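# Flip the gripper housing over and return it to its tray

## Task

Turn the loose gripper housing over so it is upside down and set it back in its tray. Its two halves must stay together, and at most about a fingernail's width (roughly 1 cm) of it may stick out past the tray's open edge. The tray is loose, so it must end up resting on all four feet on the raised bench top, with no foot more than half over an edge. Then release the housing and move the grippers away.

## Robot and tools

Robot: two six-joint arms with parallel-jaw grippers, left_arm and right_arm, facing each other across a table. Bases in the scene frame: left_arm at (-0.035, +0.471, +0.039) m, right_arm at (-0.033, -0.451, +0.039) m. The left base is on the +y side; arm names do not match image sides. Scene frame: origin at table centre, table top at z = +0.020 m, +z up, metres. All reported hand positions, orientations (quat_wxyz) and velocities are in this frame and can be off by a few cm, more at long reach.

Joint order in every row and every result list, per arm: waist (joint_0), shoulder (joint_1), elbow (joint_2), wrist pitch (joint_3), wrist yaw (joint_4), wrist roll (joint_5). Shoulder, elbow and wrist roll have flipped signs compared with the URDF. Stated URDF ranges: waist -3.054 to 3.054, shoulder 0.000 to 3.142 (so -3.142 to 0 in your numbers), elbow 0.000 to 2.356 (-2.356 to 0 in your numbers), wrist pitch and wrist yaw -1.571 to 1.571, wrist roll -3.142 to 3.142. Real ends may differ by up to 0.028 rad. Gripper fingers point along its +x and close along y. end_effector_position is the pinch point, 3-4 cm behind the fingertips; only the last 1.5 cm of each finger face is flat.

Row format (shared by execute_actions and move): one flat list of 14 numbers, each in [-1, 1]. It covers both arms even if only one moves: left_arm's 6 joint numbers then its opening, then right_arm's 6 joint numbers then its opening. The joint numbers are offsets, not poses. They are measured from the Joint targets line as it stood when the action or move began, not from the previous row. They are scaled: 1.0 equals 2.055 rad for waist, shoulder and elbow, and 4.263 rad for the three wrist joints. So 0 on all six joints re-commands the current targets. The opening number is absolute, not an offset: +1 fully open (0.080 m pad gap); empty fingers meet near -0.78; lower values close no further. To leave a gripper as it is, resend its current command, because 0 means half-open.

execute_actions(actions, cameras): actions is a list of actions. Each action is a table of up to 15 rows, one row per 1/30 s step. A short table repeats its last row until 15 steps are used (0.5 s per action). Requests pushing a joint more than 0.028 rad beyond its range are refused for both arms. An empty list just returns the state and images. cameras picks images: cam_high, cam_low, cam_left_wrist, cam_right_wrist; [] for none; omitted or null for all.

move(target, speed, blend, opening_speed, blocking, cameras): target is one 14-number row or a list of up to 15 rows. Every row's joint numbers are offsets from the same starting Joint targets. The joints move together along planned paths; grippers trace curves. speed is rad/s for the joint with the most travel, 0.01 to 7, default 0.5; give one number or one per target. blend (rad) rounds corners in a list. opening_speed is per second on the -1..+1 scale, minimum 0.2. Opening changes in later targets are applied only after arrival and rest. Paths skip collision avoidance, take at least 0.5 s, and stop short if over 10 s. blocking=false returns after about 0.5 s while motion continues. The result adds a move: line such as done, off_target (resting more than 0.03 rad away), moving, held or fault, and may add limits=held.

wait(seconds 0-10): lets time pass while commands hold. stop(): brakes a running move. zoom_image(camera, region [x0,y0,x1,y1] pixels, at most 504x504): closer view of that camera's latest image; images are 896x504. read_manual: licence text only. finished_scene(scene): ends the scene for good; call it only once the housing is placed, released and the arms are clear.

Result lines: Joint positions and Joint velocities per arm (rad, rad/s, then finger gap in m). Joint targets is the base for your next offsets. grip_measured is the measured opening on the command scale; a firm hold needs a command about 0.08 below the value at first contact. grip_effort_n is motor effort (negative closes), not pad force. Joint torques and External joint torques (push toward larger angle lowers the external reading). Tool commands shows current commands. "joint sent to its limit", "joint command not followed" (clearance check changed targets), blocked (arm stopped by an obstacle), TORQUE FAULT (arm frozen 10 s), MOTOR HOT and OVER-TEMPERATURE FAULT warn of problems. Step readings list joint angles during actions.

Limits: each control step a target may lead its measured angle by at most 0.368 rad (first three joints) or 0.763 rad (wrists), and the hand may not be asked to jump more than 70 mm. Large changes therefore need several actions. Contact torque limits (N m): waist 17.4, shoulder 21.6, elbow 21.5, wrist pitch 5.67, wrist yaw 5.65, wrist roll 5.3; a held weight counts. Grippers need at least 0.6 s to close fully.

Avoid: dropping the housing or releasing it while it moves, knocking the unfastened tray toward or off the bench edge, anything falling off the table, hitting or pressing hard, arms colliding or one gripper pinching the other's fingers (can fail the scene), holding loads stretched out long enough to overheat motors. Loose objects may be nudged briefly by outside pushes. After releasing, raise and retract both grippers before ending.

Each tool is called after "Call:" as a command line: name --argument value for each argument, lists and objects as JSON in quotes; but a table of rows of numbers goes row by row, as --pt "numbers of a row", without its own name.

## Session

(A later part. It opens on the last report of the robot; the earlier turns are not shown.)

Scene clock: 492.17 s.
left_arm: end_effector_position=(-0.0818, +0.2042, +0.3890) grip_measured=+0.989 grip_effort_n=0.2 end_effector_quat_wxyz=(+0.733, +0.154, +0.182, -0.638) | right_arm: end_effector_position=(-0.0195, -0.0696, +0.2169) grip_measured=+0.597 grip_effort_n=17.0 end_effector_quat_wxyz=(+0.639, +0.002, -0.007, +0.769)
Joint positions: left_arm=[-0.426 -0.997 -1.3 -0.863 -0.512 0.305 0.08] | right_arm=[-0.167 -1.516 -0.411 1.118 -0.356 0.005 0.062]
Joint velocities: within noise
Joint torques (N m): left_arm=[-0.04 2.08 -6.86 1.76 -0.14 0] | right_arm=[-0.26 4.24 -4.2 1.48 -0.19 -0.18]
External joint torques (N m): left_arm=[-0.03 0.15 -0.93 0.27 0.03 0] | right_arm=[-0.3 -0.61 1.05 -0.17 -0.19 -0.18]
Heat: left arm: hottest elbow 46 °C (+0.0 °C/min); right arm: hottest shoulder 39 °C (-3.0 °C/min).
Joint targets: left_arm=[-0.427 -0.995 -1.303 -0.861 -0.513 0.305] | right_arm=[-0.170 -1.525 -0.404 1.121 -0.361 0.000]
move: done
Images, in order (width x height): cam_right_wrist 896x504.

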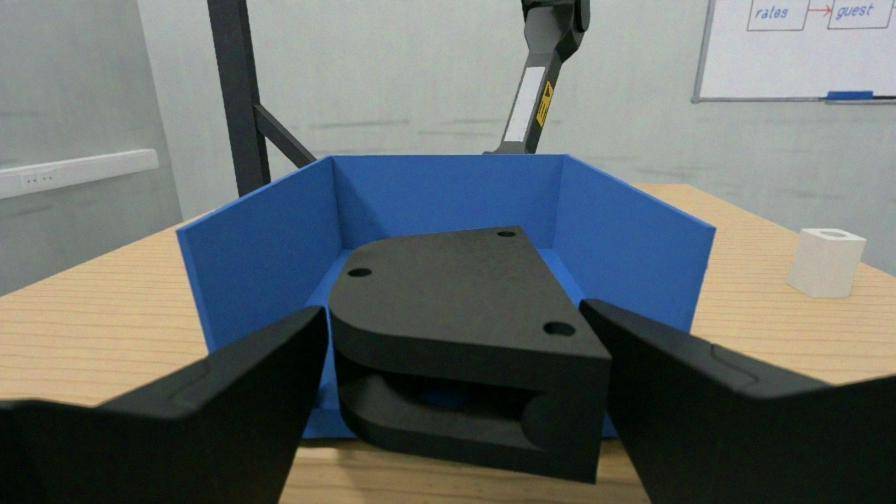

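Call:
move --target '[0,0,0,0,0,0,0.989,0,0,0,0,0,0,0.22]' --opening_speed 0.25

Call:
zoom_image --camera "cam_right_wrist" --region '[280, 200, 660, 500]'

Call:
zoom_image --camera "cam_left_wrist" --region '[340, 120, 600, 370]'

Scene clock: 507.40 s.
left_arm: end_effector_position=(-0.0818, +0.2042, +0.3890) grip_measured=+0.989 grip_effort_n=0.2 end_effector_quat_wxyz=(+0.733, +0.154, +0.182, -0.638) | right_arm: end_effector_position=(-0.0195, -0.0696, +0.2168) grip_measured=+0.315 grip_effort_n=-83.5 end_effector_quat_wxyz=(+0.639, +0.002, -0.007, +0.769)
Joint positions: left_arm=[-0.426 -0.997 -1.3 -0.863 -0.512 0.305 0.08] | right_arm=[-0.168 -1.517 -0.411 1.118 -0.357 0.004 0.049]
Joint velocities: within noise
Joint torques (N m): left_arm=[-0.03 2.11 -6.81 1.75 -0.13 -0.01] | right_arm=[-0.21 4.22 -4.37 1.42 -0.15 -0.14]
External joint torques (N m): left_arm=[-0.02 0.26 -0.93 0.26 0.04 -0.01] | right_arm=[-0.21 -0.61 0.86 -0.24 -0.16 -0.13]
Heat: left arm: hottest elbow 46 °C (+0.0 °C/min); right arm: hottest wrist pitch 39 °C (+4.0 °C/min).
Joint targets: left_arm=[-0.427 -0.995 -1.303 -0.861 -0.513 0.305] | right_arm=[-0.171 -1.525 -0.404 1.121 -0.361 0.000]
move: done

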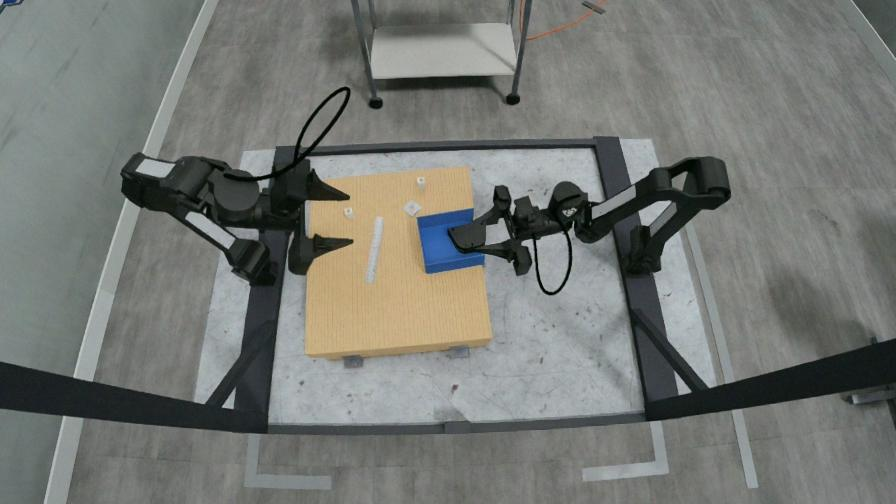

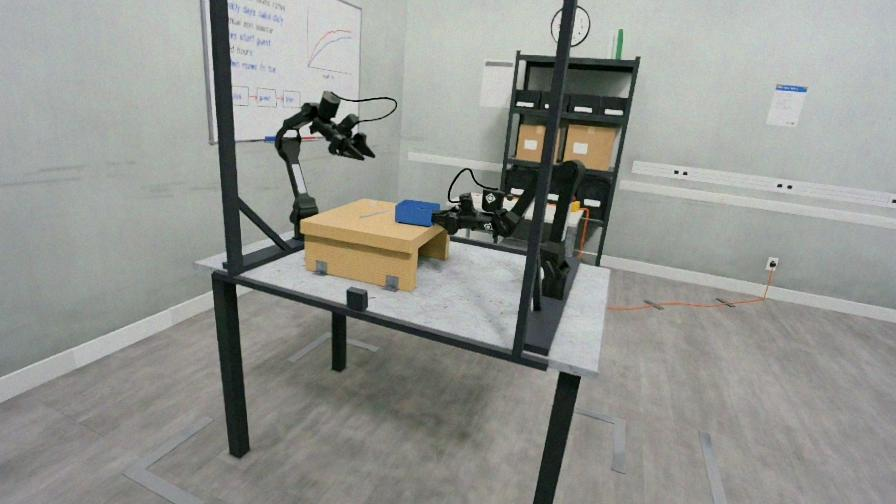

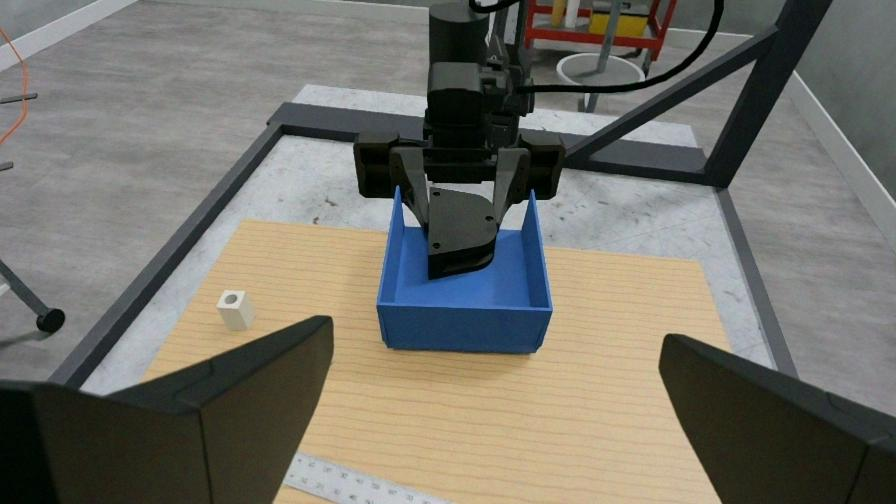

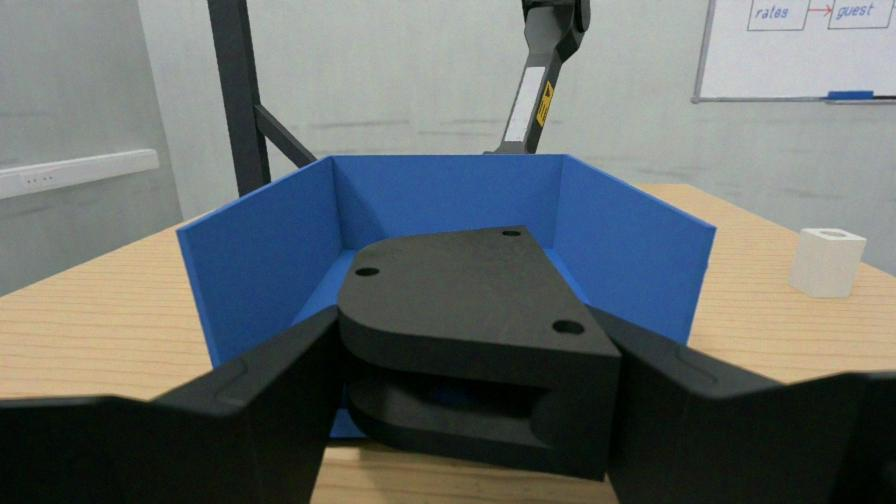

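Scaled by 1.326 from the camera's 896x504 image, which has a finer 1280x720 frame.

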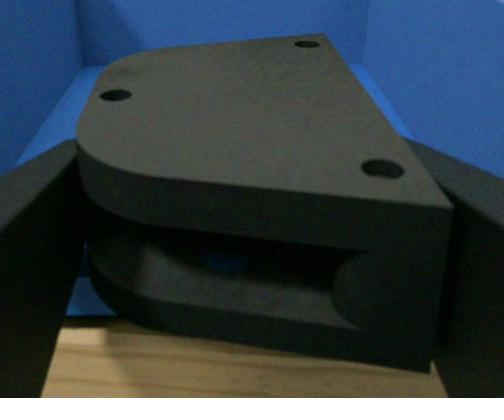

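Scaled by 1.938 from the camera's 896x504 image, which has a finer 1280x720 frame.

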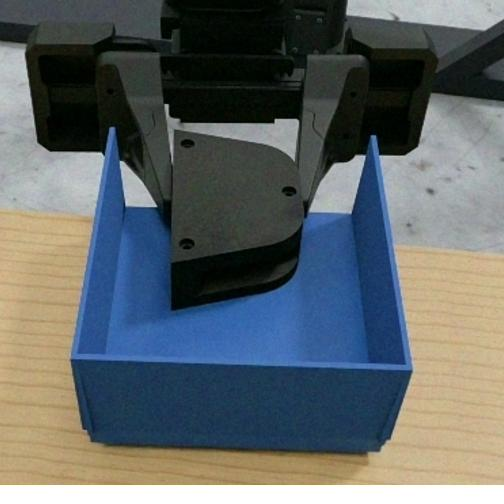

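Call:
move --target '[0,0,0,0,0,0,0.989,0,0.066,-0.0292,-0.0459,0,0,0.22]' --speed 0.1

Call:
zoom_image --camera "cam_left_wrist" --region '[340, 120, 600, 370]'

Call:
zoom_image --camera "cam_low" --region '[370, 140, 480, 250]'

Scene clock: 521.30 s.
left_arm: end_effector_position=(-0.0818, +0.2042, +0.3890) grip_measured=+0.989 grip_effort_n=0.2 end_effector_quat_wxyz=(+0.733, +0.154, +0.182, -0.638) | right_arm: end_effector_position=(-0.0199, -0.0719, +0.2337) grip_measured=+0.315 grip_effort_n=-83.5 end_effector_quat_wxyz=(+0.639, -0.007, +0.009, +0.769)
Joint positions: left_arm=[-0.426 -0.997 -1.3 -0.863 -0.512 0.305 0.08] | right_arm=[-0.168 -1.401 -0.453 0.924 -0.357 0.004 0.049]
Joint velocities: within noise
Joint torques (N m): left_arm=[-0.05 2.08 -6.85 1.75 -0.13 -0.01] | right_arm=[-0.3 5.97 -6.84 1.33 -0.18 -0.17]
External joint torques (N m): left_arm=[-0.05 0.26 -0.96 0.26 0.03 -0.01] | right_arm=[-0.31 1.43 -1.04 -0.33 -0.18 -0.17]
Heat: left arm: hottest elbow 46 °C (+0.0 °C/min); right arm: hottest wrist pitch 39 °C (+4.0 °C/min).
Joint targets: left_arm=[-0.427 -0.995 -1.303 -0.861 -0.513 0.305] | right_arm=[-0.170 -1.390 -0.464 0.925 -0.361 0.000]
move: done

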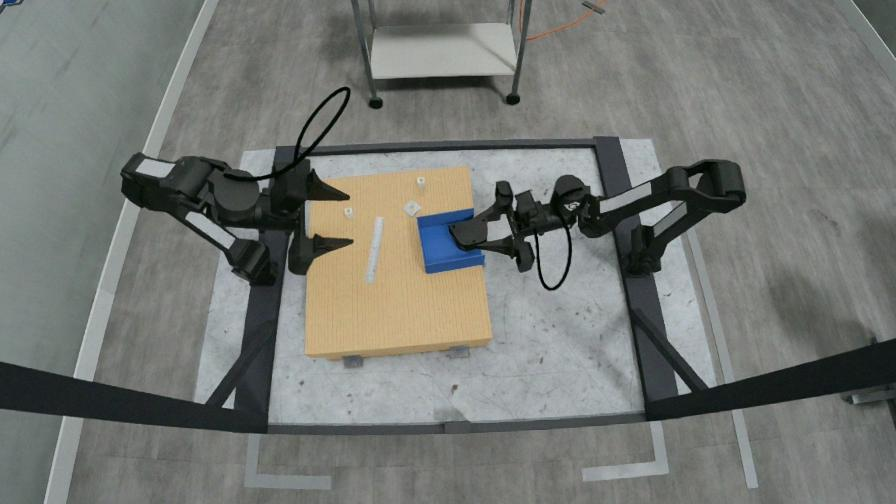

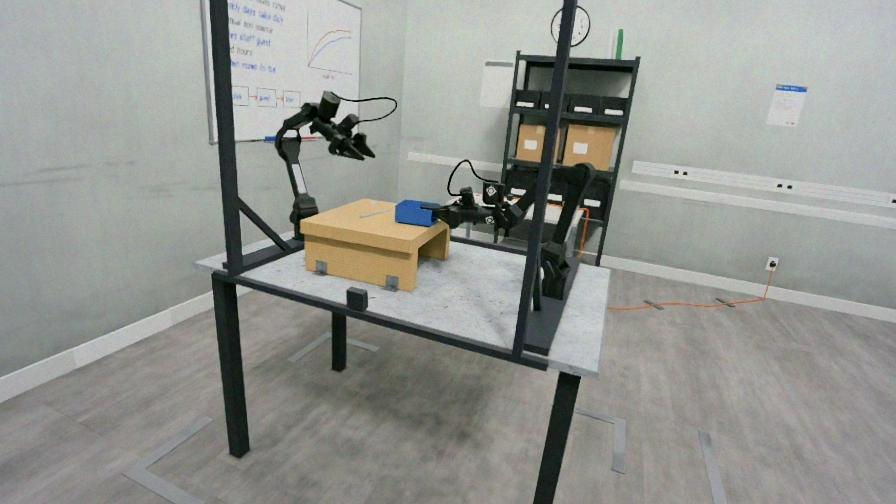

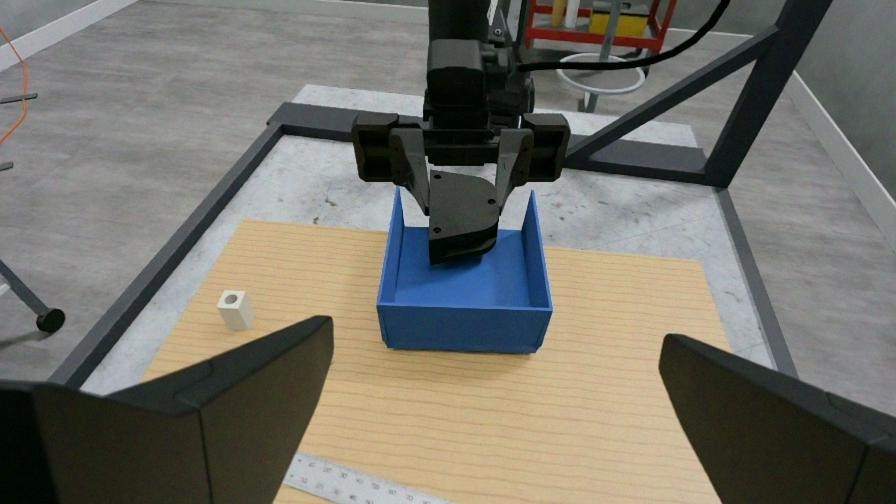

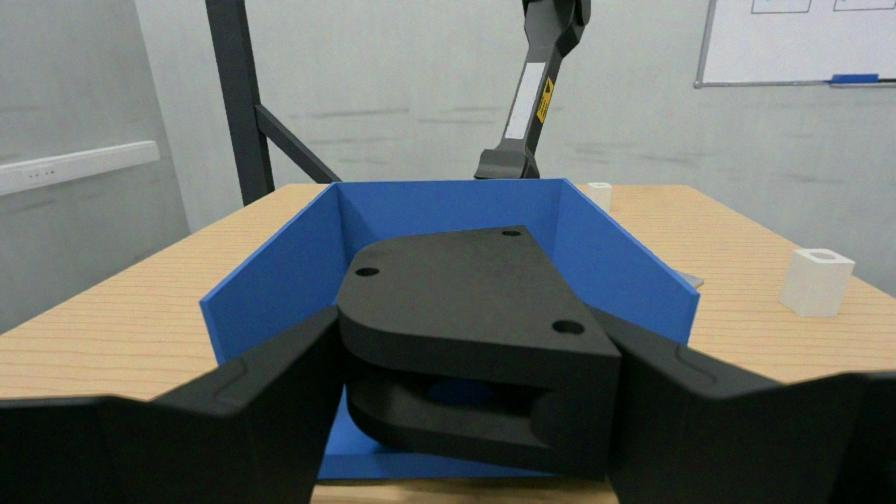

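Scaled by 1.938 from the camera's 896x504 image, which has a finer 1280x720 frame.

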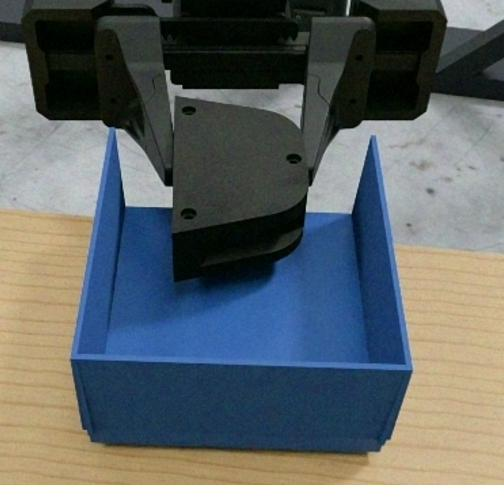

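Scaled by 4.582 from the camera's 896x504 image, which has a finer 1280x720 frame.

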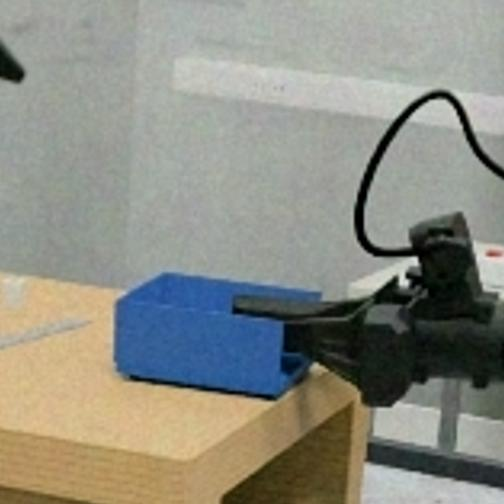

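Call:
move --pt "0 0 0 0 0 0 0.989 0 0.108 -0.1816 -0.1396 0 0 0.22" --speed 0.3 --cameras '["cam_low","cam_left_wrist"]'

Call:
move --target '[0,0,0,0,0,0,0.989,0,0,0,0,0,-0.7359,0.22]' --speed 0.6

Call:
zoom_image --camera "cam_left_wrist" --region '[340, 20, 600, 370]'

Call:
zoom_image --camera "cam_low" --region '[370, 100, 530, 250]'

Scene clock: 532.20 s.
left_arm: end_effector_position=(-0.0818, +0.2042, +0.3890) grip_measured=+0.989 grip_effort_n=0.2 end_effector_quat_wxyz=(+0.733, +0.154, +0.182, -0.638) | right_arm: end_effector_position=(-0.0195, -0.0695, +0.3537) grip_measured=+0.315 grip_effort_n=-83.5 end_effector_quat_wxyz=(+0.639, -0.007, +0.008, +0.769)
Joint positions: left_arm=[-0.426 -0.997 -1.3 -0.863 -0.512 0.305 0.08] | right_arm=[-0.168 -1.177 -0.826 0.329 -0.357 0.004 0.049]
Joint velocities: within noise
Joint torques (N m): left_arm=[-0.04 2.07 -6.84 1.76 -0.14 -0.02] | right_arm=[-0.13 5.32 -8.19 1.32 -0.16 -0.15]
External joint torques (N m): left_arm=[-0.03 0.17 -0.91 0.26 0.03 -0.02] | right_arm=[-0.12 1.21 -1.16 -0.33 -0.16 -0.15]
Heat: left arm: hottest elbow 46 °C (+0.0 °C/min); right arm: hottest wrist pitch 40 °C (+4.1 °C/min).
Joint targets: left_arm=[-0.427 -0.995 -1.303 -0.861 -0.513 0.305] | right_arm=[-0.170 -1.168 -0.837 0.330 -0.361 0.000]
move: done
Images, in order (width x height): cam_low 896x504, cam_left_wrist 896x504.

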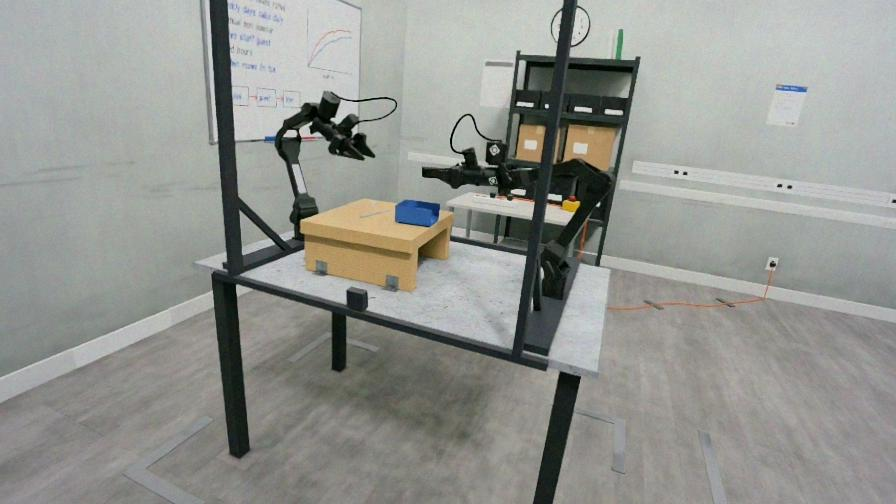

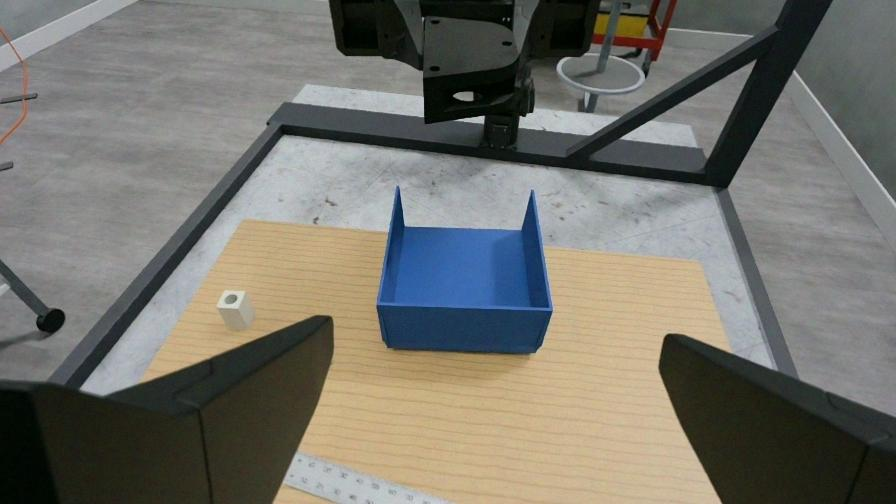

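Scene clock: 538.00 s.
left_arm: end_effector_position=(-0.0818, +0.2042, +0.3890) grip_measured=+0.989 grip_effort_n=0.2 end_effector_quat_wxyz=(+0.733, +0.154, +0.182, -0.638) | right_arm: end_effector_position=(-0.0196, -0.0695, +0.3535) grip_measured=+0.315 grip_effort_n=-83.5 end_effector_quat_wxyz=(+0.008, +0.639, +0.769, -0.007)
Joint positions: left_arm=[-0.426 -0.997 -1.3 -0.863 -0.512 0.305 0.08] | right_arm=[-0.168 -1.177 -0.826 0.328 -0.358 -3.134 0.049]
Joint velocities: within noise
Joint torques (N m): left_arm=[-0.06 2.07 -6.84 1.75 -0.15 -0.01] | right_arm=[-0.18 5.36 -8.33 1.35 -0.15 -0.09]
External joint torques (N m): left_arm=[-0.05 0.22 -0.95 0.26 0.02 -0.01] | right_arm=[-0.18 1.2 -1.23 -0.32 -0.14 -0.09]
Heat: left arm: hottest elbow 46 °C (+0.0 °C/min); right arm: hottest wrist pitch 39 °C (+2.0 °C/min).
Joint targets: left_arm=[-0.427 -0.995 -1.303 -0.861 -0.513 0.305] | right_arm=[-0.170 -1.168 -0.837 0.330 -0.361 -3.137]
move: done

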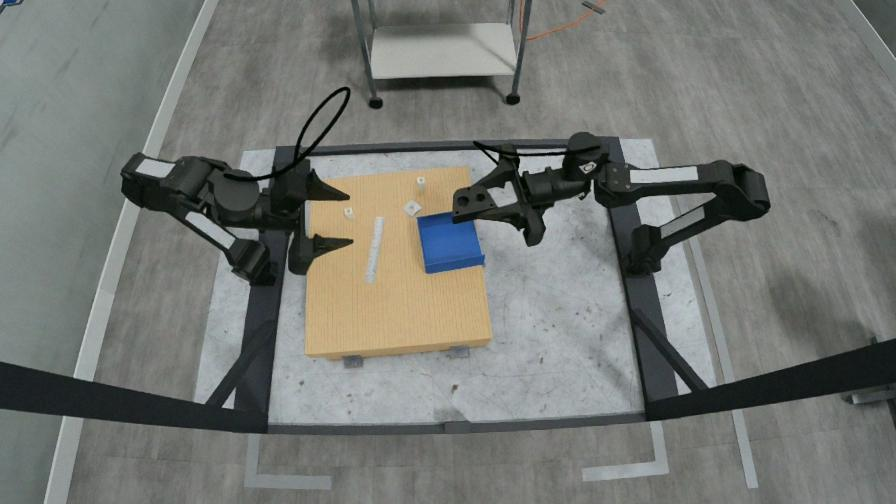

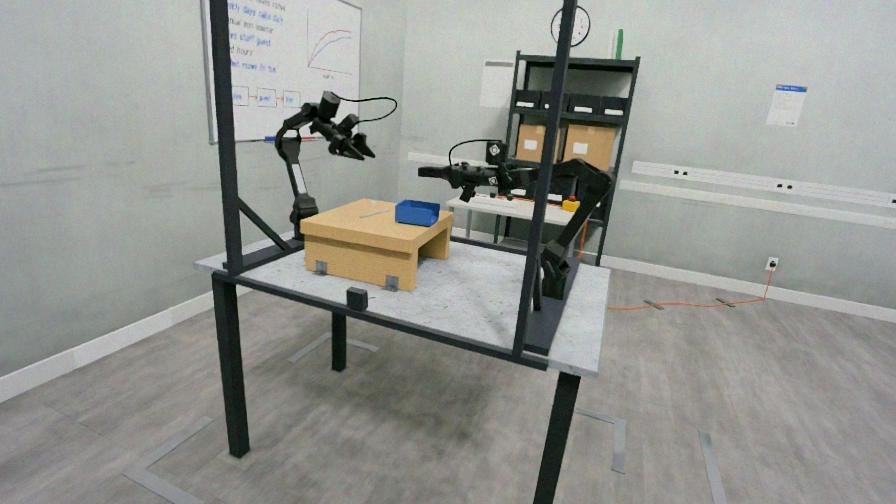

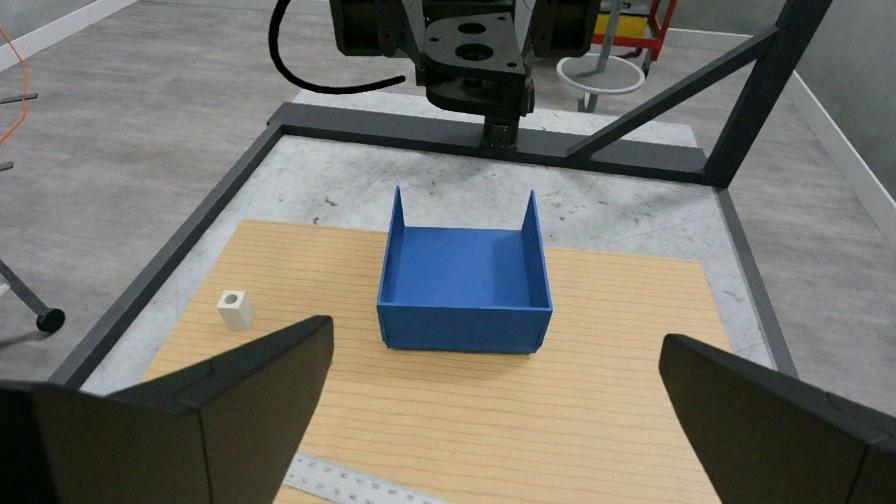

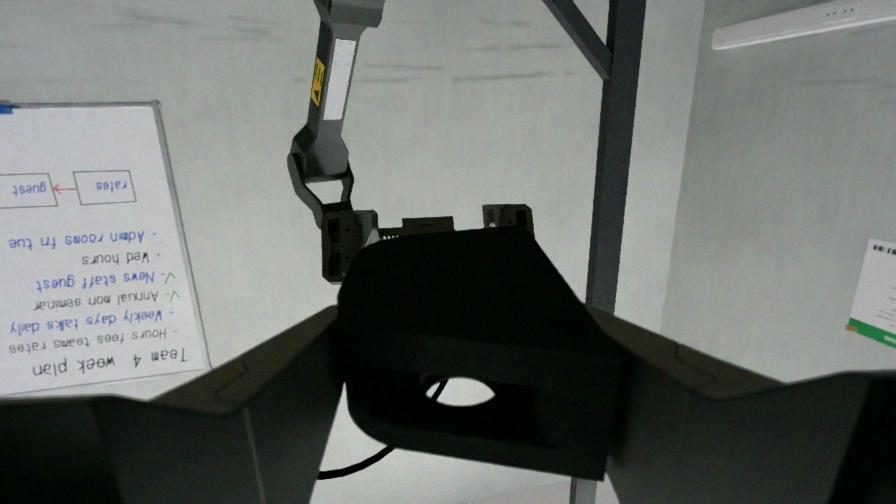

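Scaled by 1.440 from the camera's 896x504 image, which has a finer 1280x720 frame.

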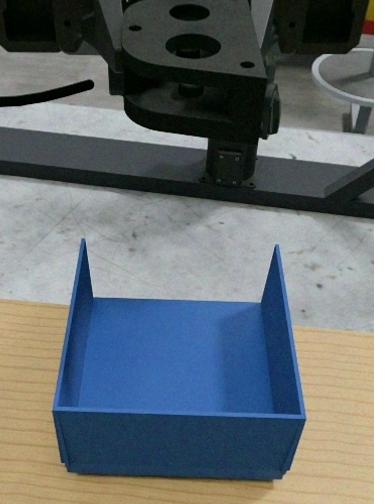

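Scaled by 3.150 from the camera's 896x504 image, which has a finer 1280x720 frame.

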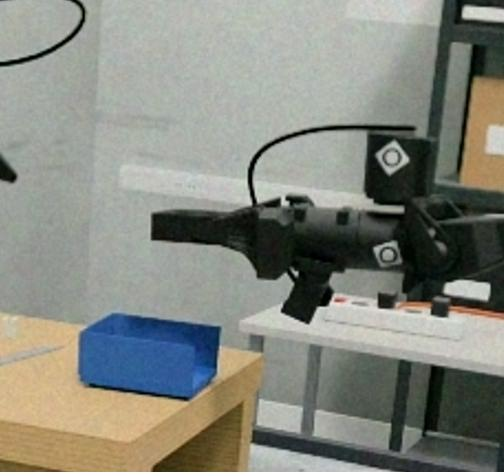

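Call:
move --pt "0 0 0 0 0 0 0.989 0.0036 -0.1047 0.1654 0.1257 0.0017 0 0.22" --pt "0 0 0 0 0 0 0.989 0.0036 -0.1581 0.1944 0.1654 0.0017 0 0.22" --speed '[0.3,0.1]'

Call:
zoom_image --camera "cam_left_wrist" --region '[340, 120, 600, 370]'

Call:
zoom_image --camera "cam_low" --region '[370, 140, 480, 250]'

Scene clock: 564.33 s.
left_arm: end_effector_position=(-0.0818, +0.2042, +0.3890) grip_measured=+0.989 grip_effort_n=0.2 end_effector_quat_wxyz=(+0.733, +0.154, +0.182, -0.638) | right_arm: end_effector_position=(-0.0197, -0.0659, +0.2224) grip_measured=+0.315 grip_effort_n=-83.5 end_effector_quat_wxyz=(+0.005, +0.638, +0.770, -0.002)
Joint positions: left_arm=[-0.426 -0.997 -1.3 -0.863 -0.512 0.305 0.08] | right_arm=[-0.166 -1.485 -0.444 1.031 -0.358 -3.135 0.049]
Joint velocities: within noise
Joint torques (N m): left_arm=[0.01 2.08 -6.87 1.75 -0.14 -0.01] | right_arm=[0.46 4.39 -4.6 1.53 0.18 -0.1]
External joint torques (N m): left_arm=[0 0.21 -0.98 0.27 0.03 -0.01] | right_arm=[0.43 -0.51 0.92 -0.15 0.19 -0.11]
Heat: left arm: hottest elbow 46 °C (+0.0 °C/min); right arm: hottest wrist pitch 39 °C (+0.0 °C/min).
Joint targets: left_arm=[-0.427 -0.995 -1.303 -0.861 -0.513 0.305] | right_arm=[-0.163 -1.493 -0.438 1.035 -0.354 -3.137]
move: done

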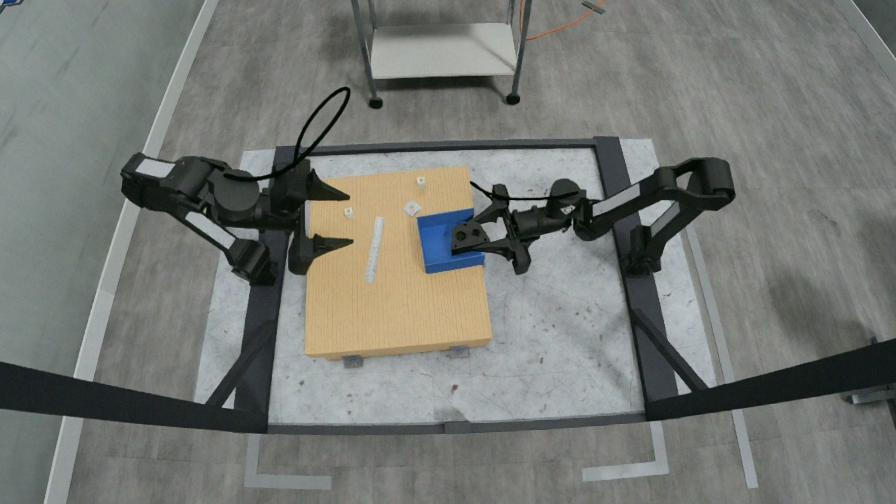

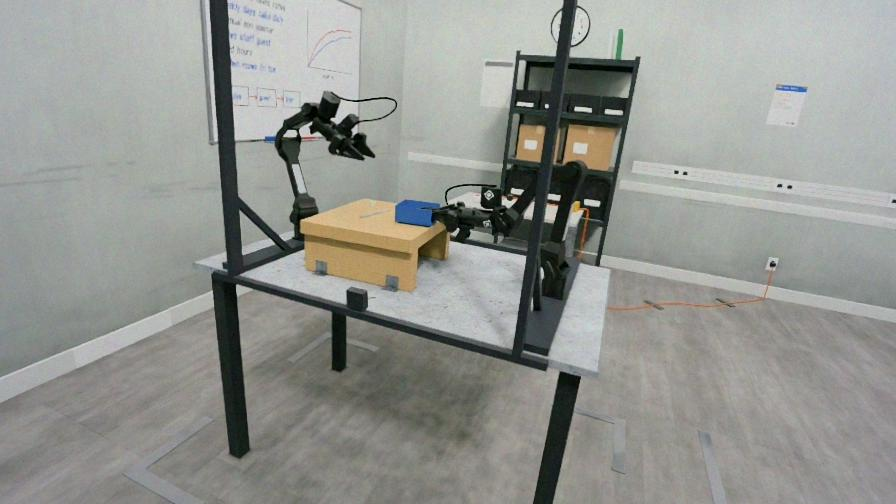

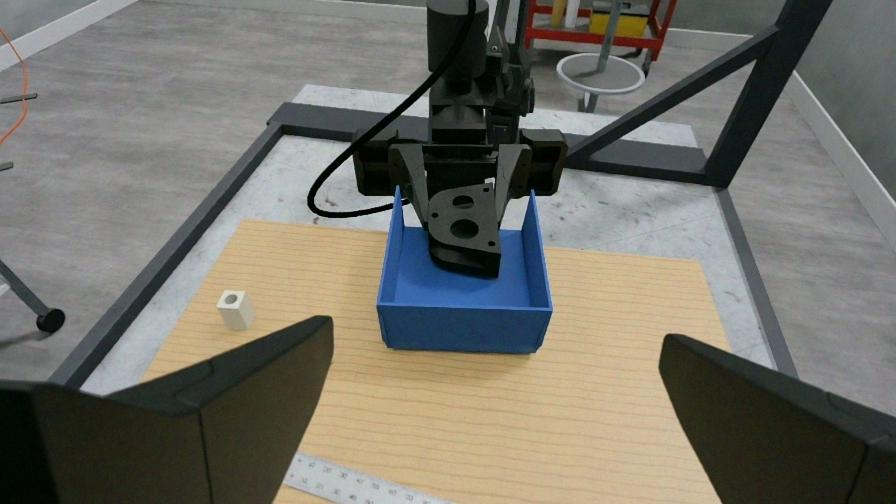

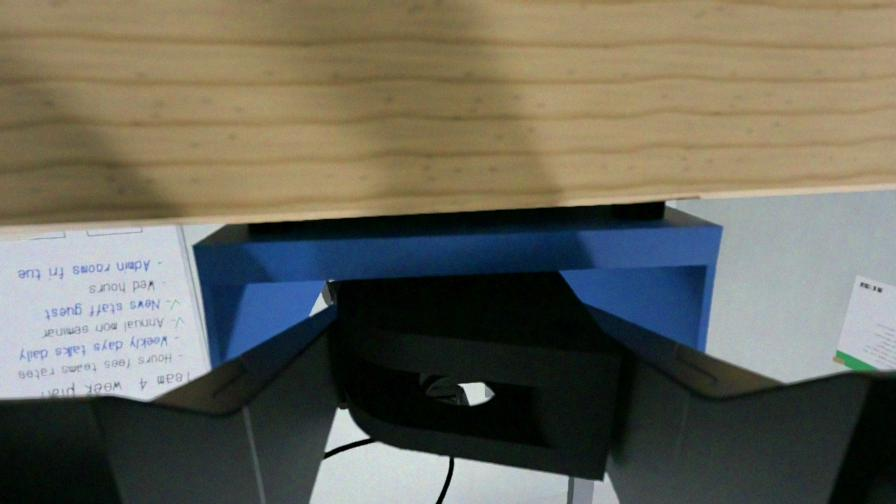

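Scaled by 1.938 from the camera's 896x504 image, which has a finer 1280x720 frame.

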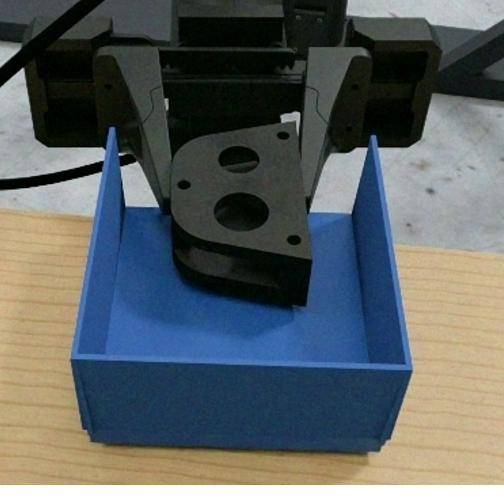

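Scaled by 4.582 from the camera's 896x504 image, which has a finer 1280x720 frame.

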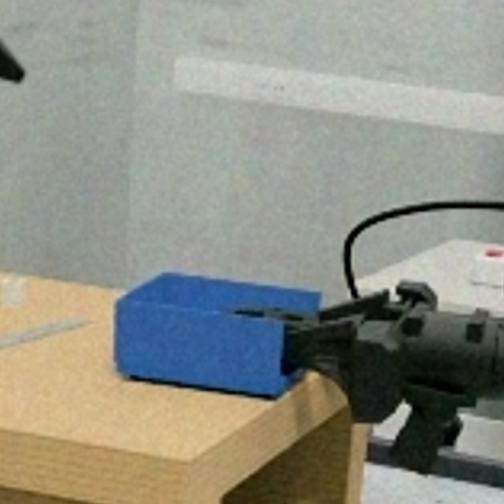

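Call:
move --target '[0,0,0,0,0,0,0.989,0,-0.016,0.006,0.0106,0,0,0.22]' --speed 0.06

Call:
zoom_image --camera "cam_right_wrist" --region '[280, 180, 660, 500]'

Call:
zoom_image --camera "cam_left_wrist" --region '[340, 120, 600, 370]'

Scene clock: 573.03 s.
left_arm: end_effector_position=(-0.0818, +0.2042, +0.3890) grip_measured=+0.989 grip_effort_n=0.2 end_effector_quat_wxyz=(+0.733, +0.154, +0.182, -0.638) | right_arm: end_effector_position=(-0.0196, -0.0655, +0.2160) grip_measured=+0.315 grip_effort_n=-83.5 end_effector_quat_wxyz=(+0.004, +0.638, +0.770, -0.001)
Joint positions: left_arm=[-0.426 -0.997 -1.3 -0.863 -0.512 0.305 0.08] | right_arm=[-0.166 -1.517 -0.433 1.077 -0.358 -3.135 0.049]
Joint velocities: within noise
Joint torques (N m): left_arm=[-0.05 2.09 -6.83 1.74 -0.14 -0.01] | right_arm=[0.3 4.24 -4.31 1.5 0.16 -0.08]
External joint torques (N m): left_arm=[-0.05 0.2 -0.85 0.22 0.03 -0.01] | right_arm=[0.29 -0.7 1.03 -0.17 0.16 -0.09]
Heat: left arm: hottest elbow 46 °C (+0.0 °C/min); right arm: hottest wrist pitch 40 °C (+1.0 °C/min).
Joint targets: left_arm=[-0.427 -0.995 -1.303 -0.861 -0.513 0.305] | right_arm=[-0.163 -1.526 -0.426 1.080 -0.354 -3.137]
move: done

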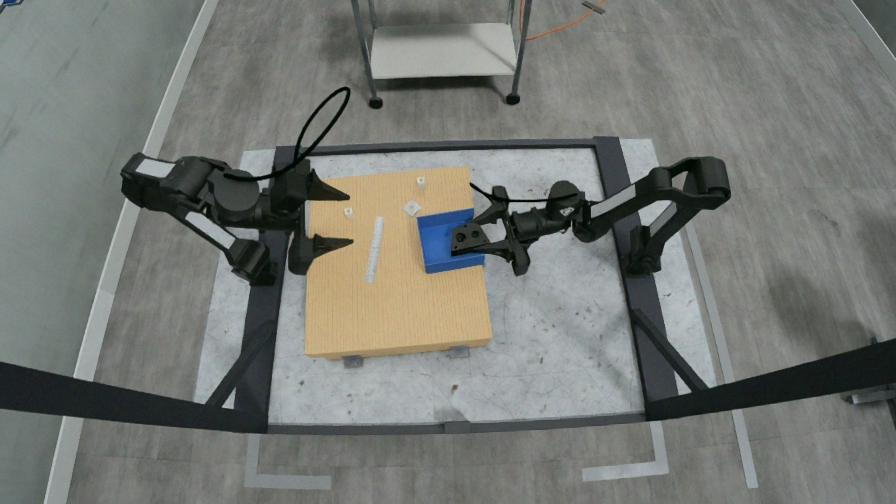

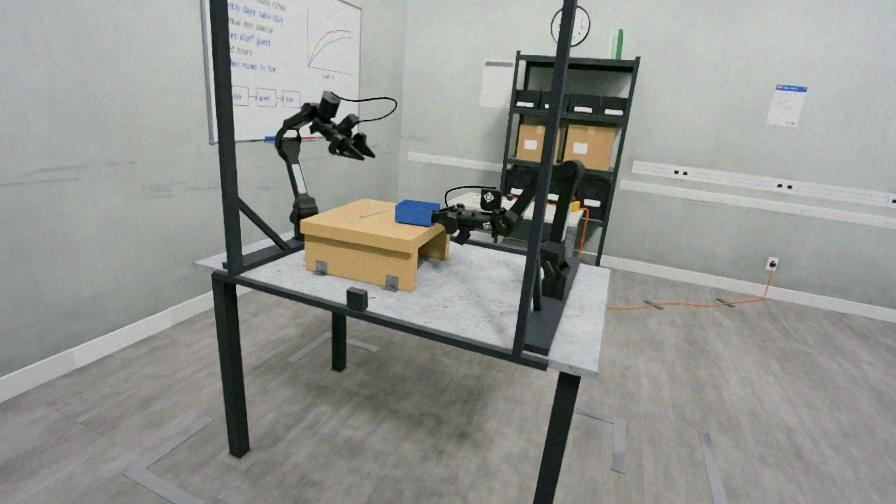

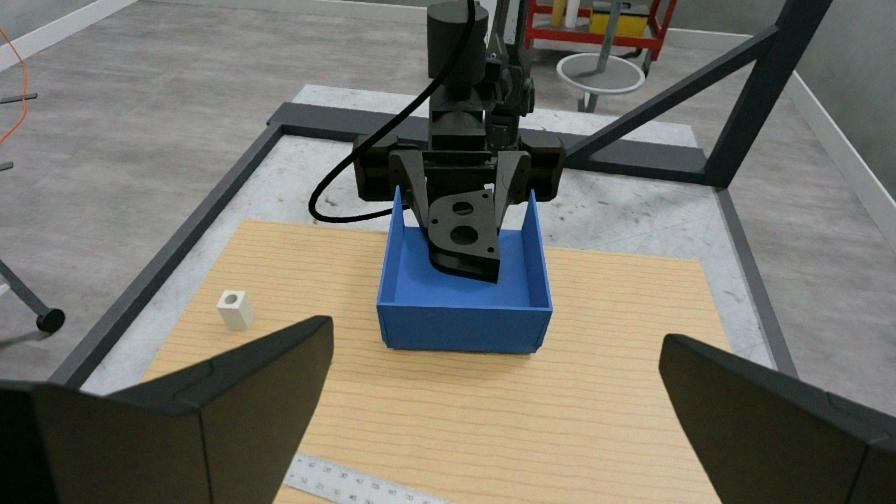

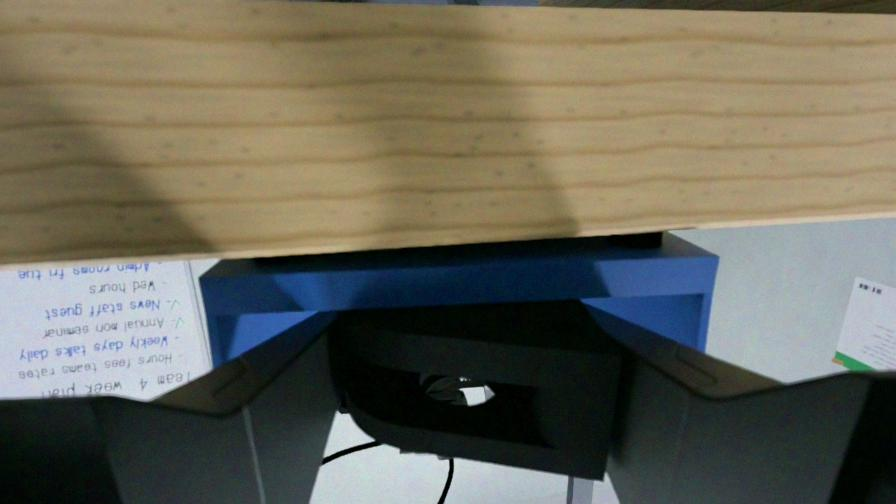

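Scaled by 1.326 from the camera's 896x504 image, which has a finer 1280x720 frame.

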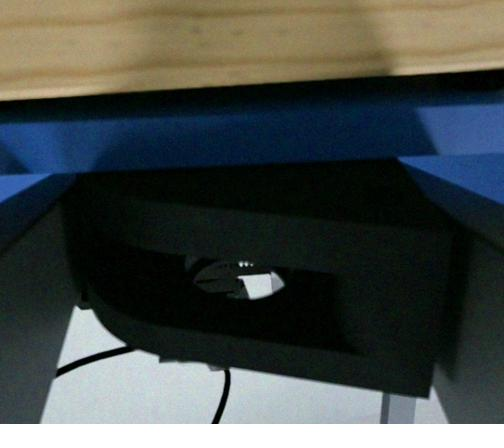

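Scaled by 1.938 from the camera's 896x504 image, which has a finer 1280x720 frame.

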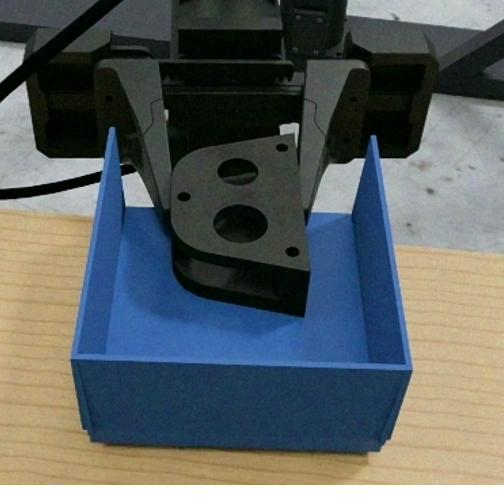

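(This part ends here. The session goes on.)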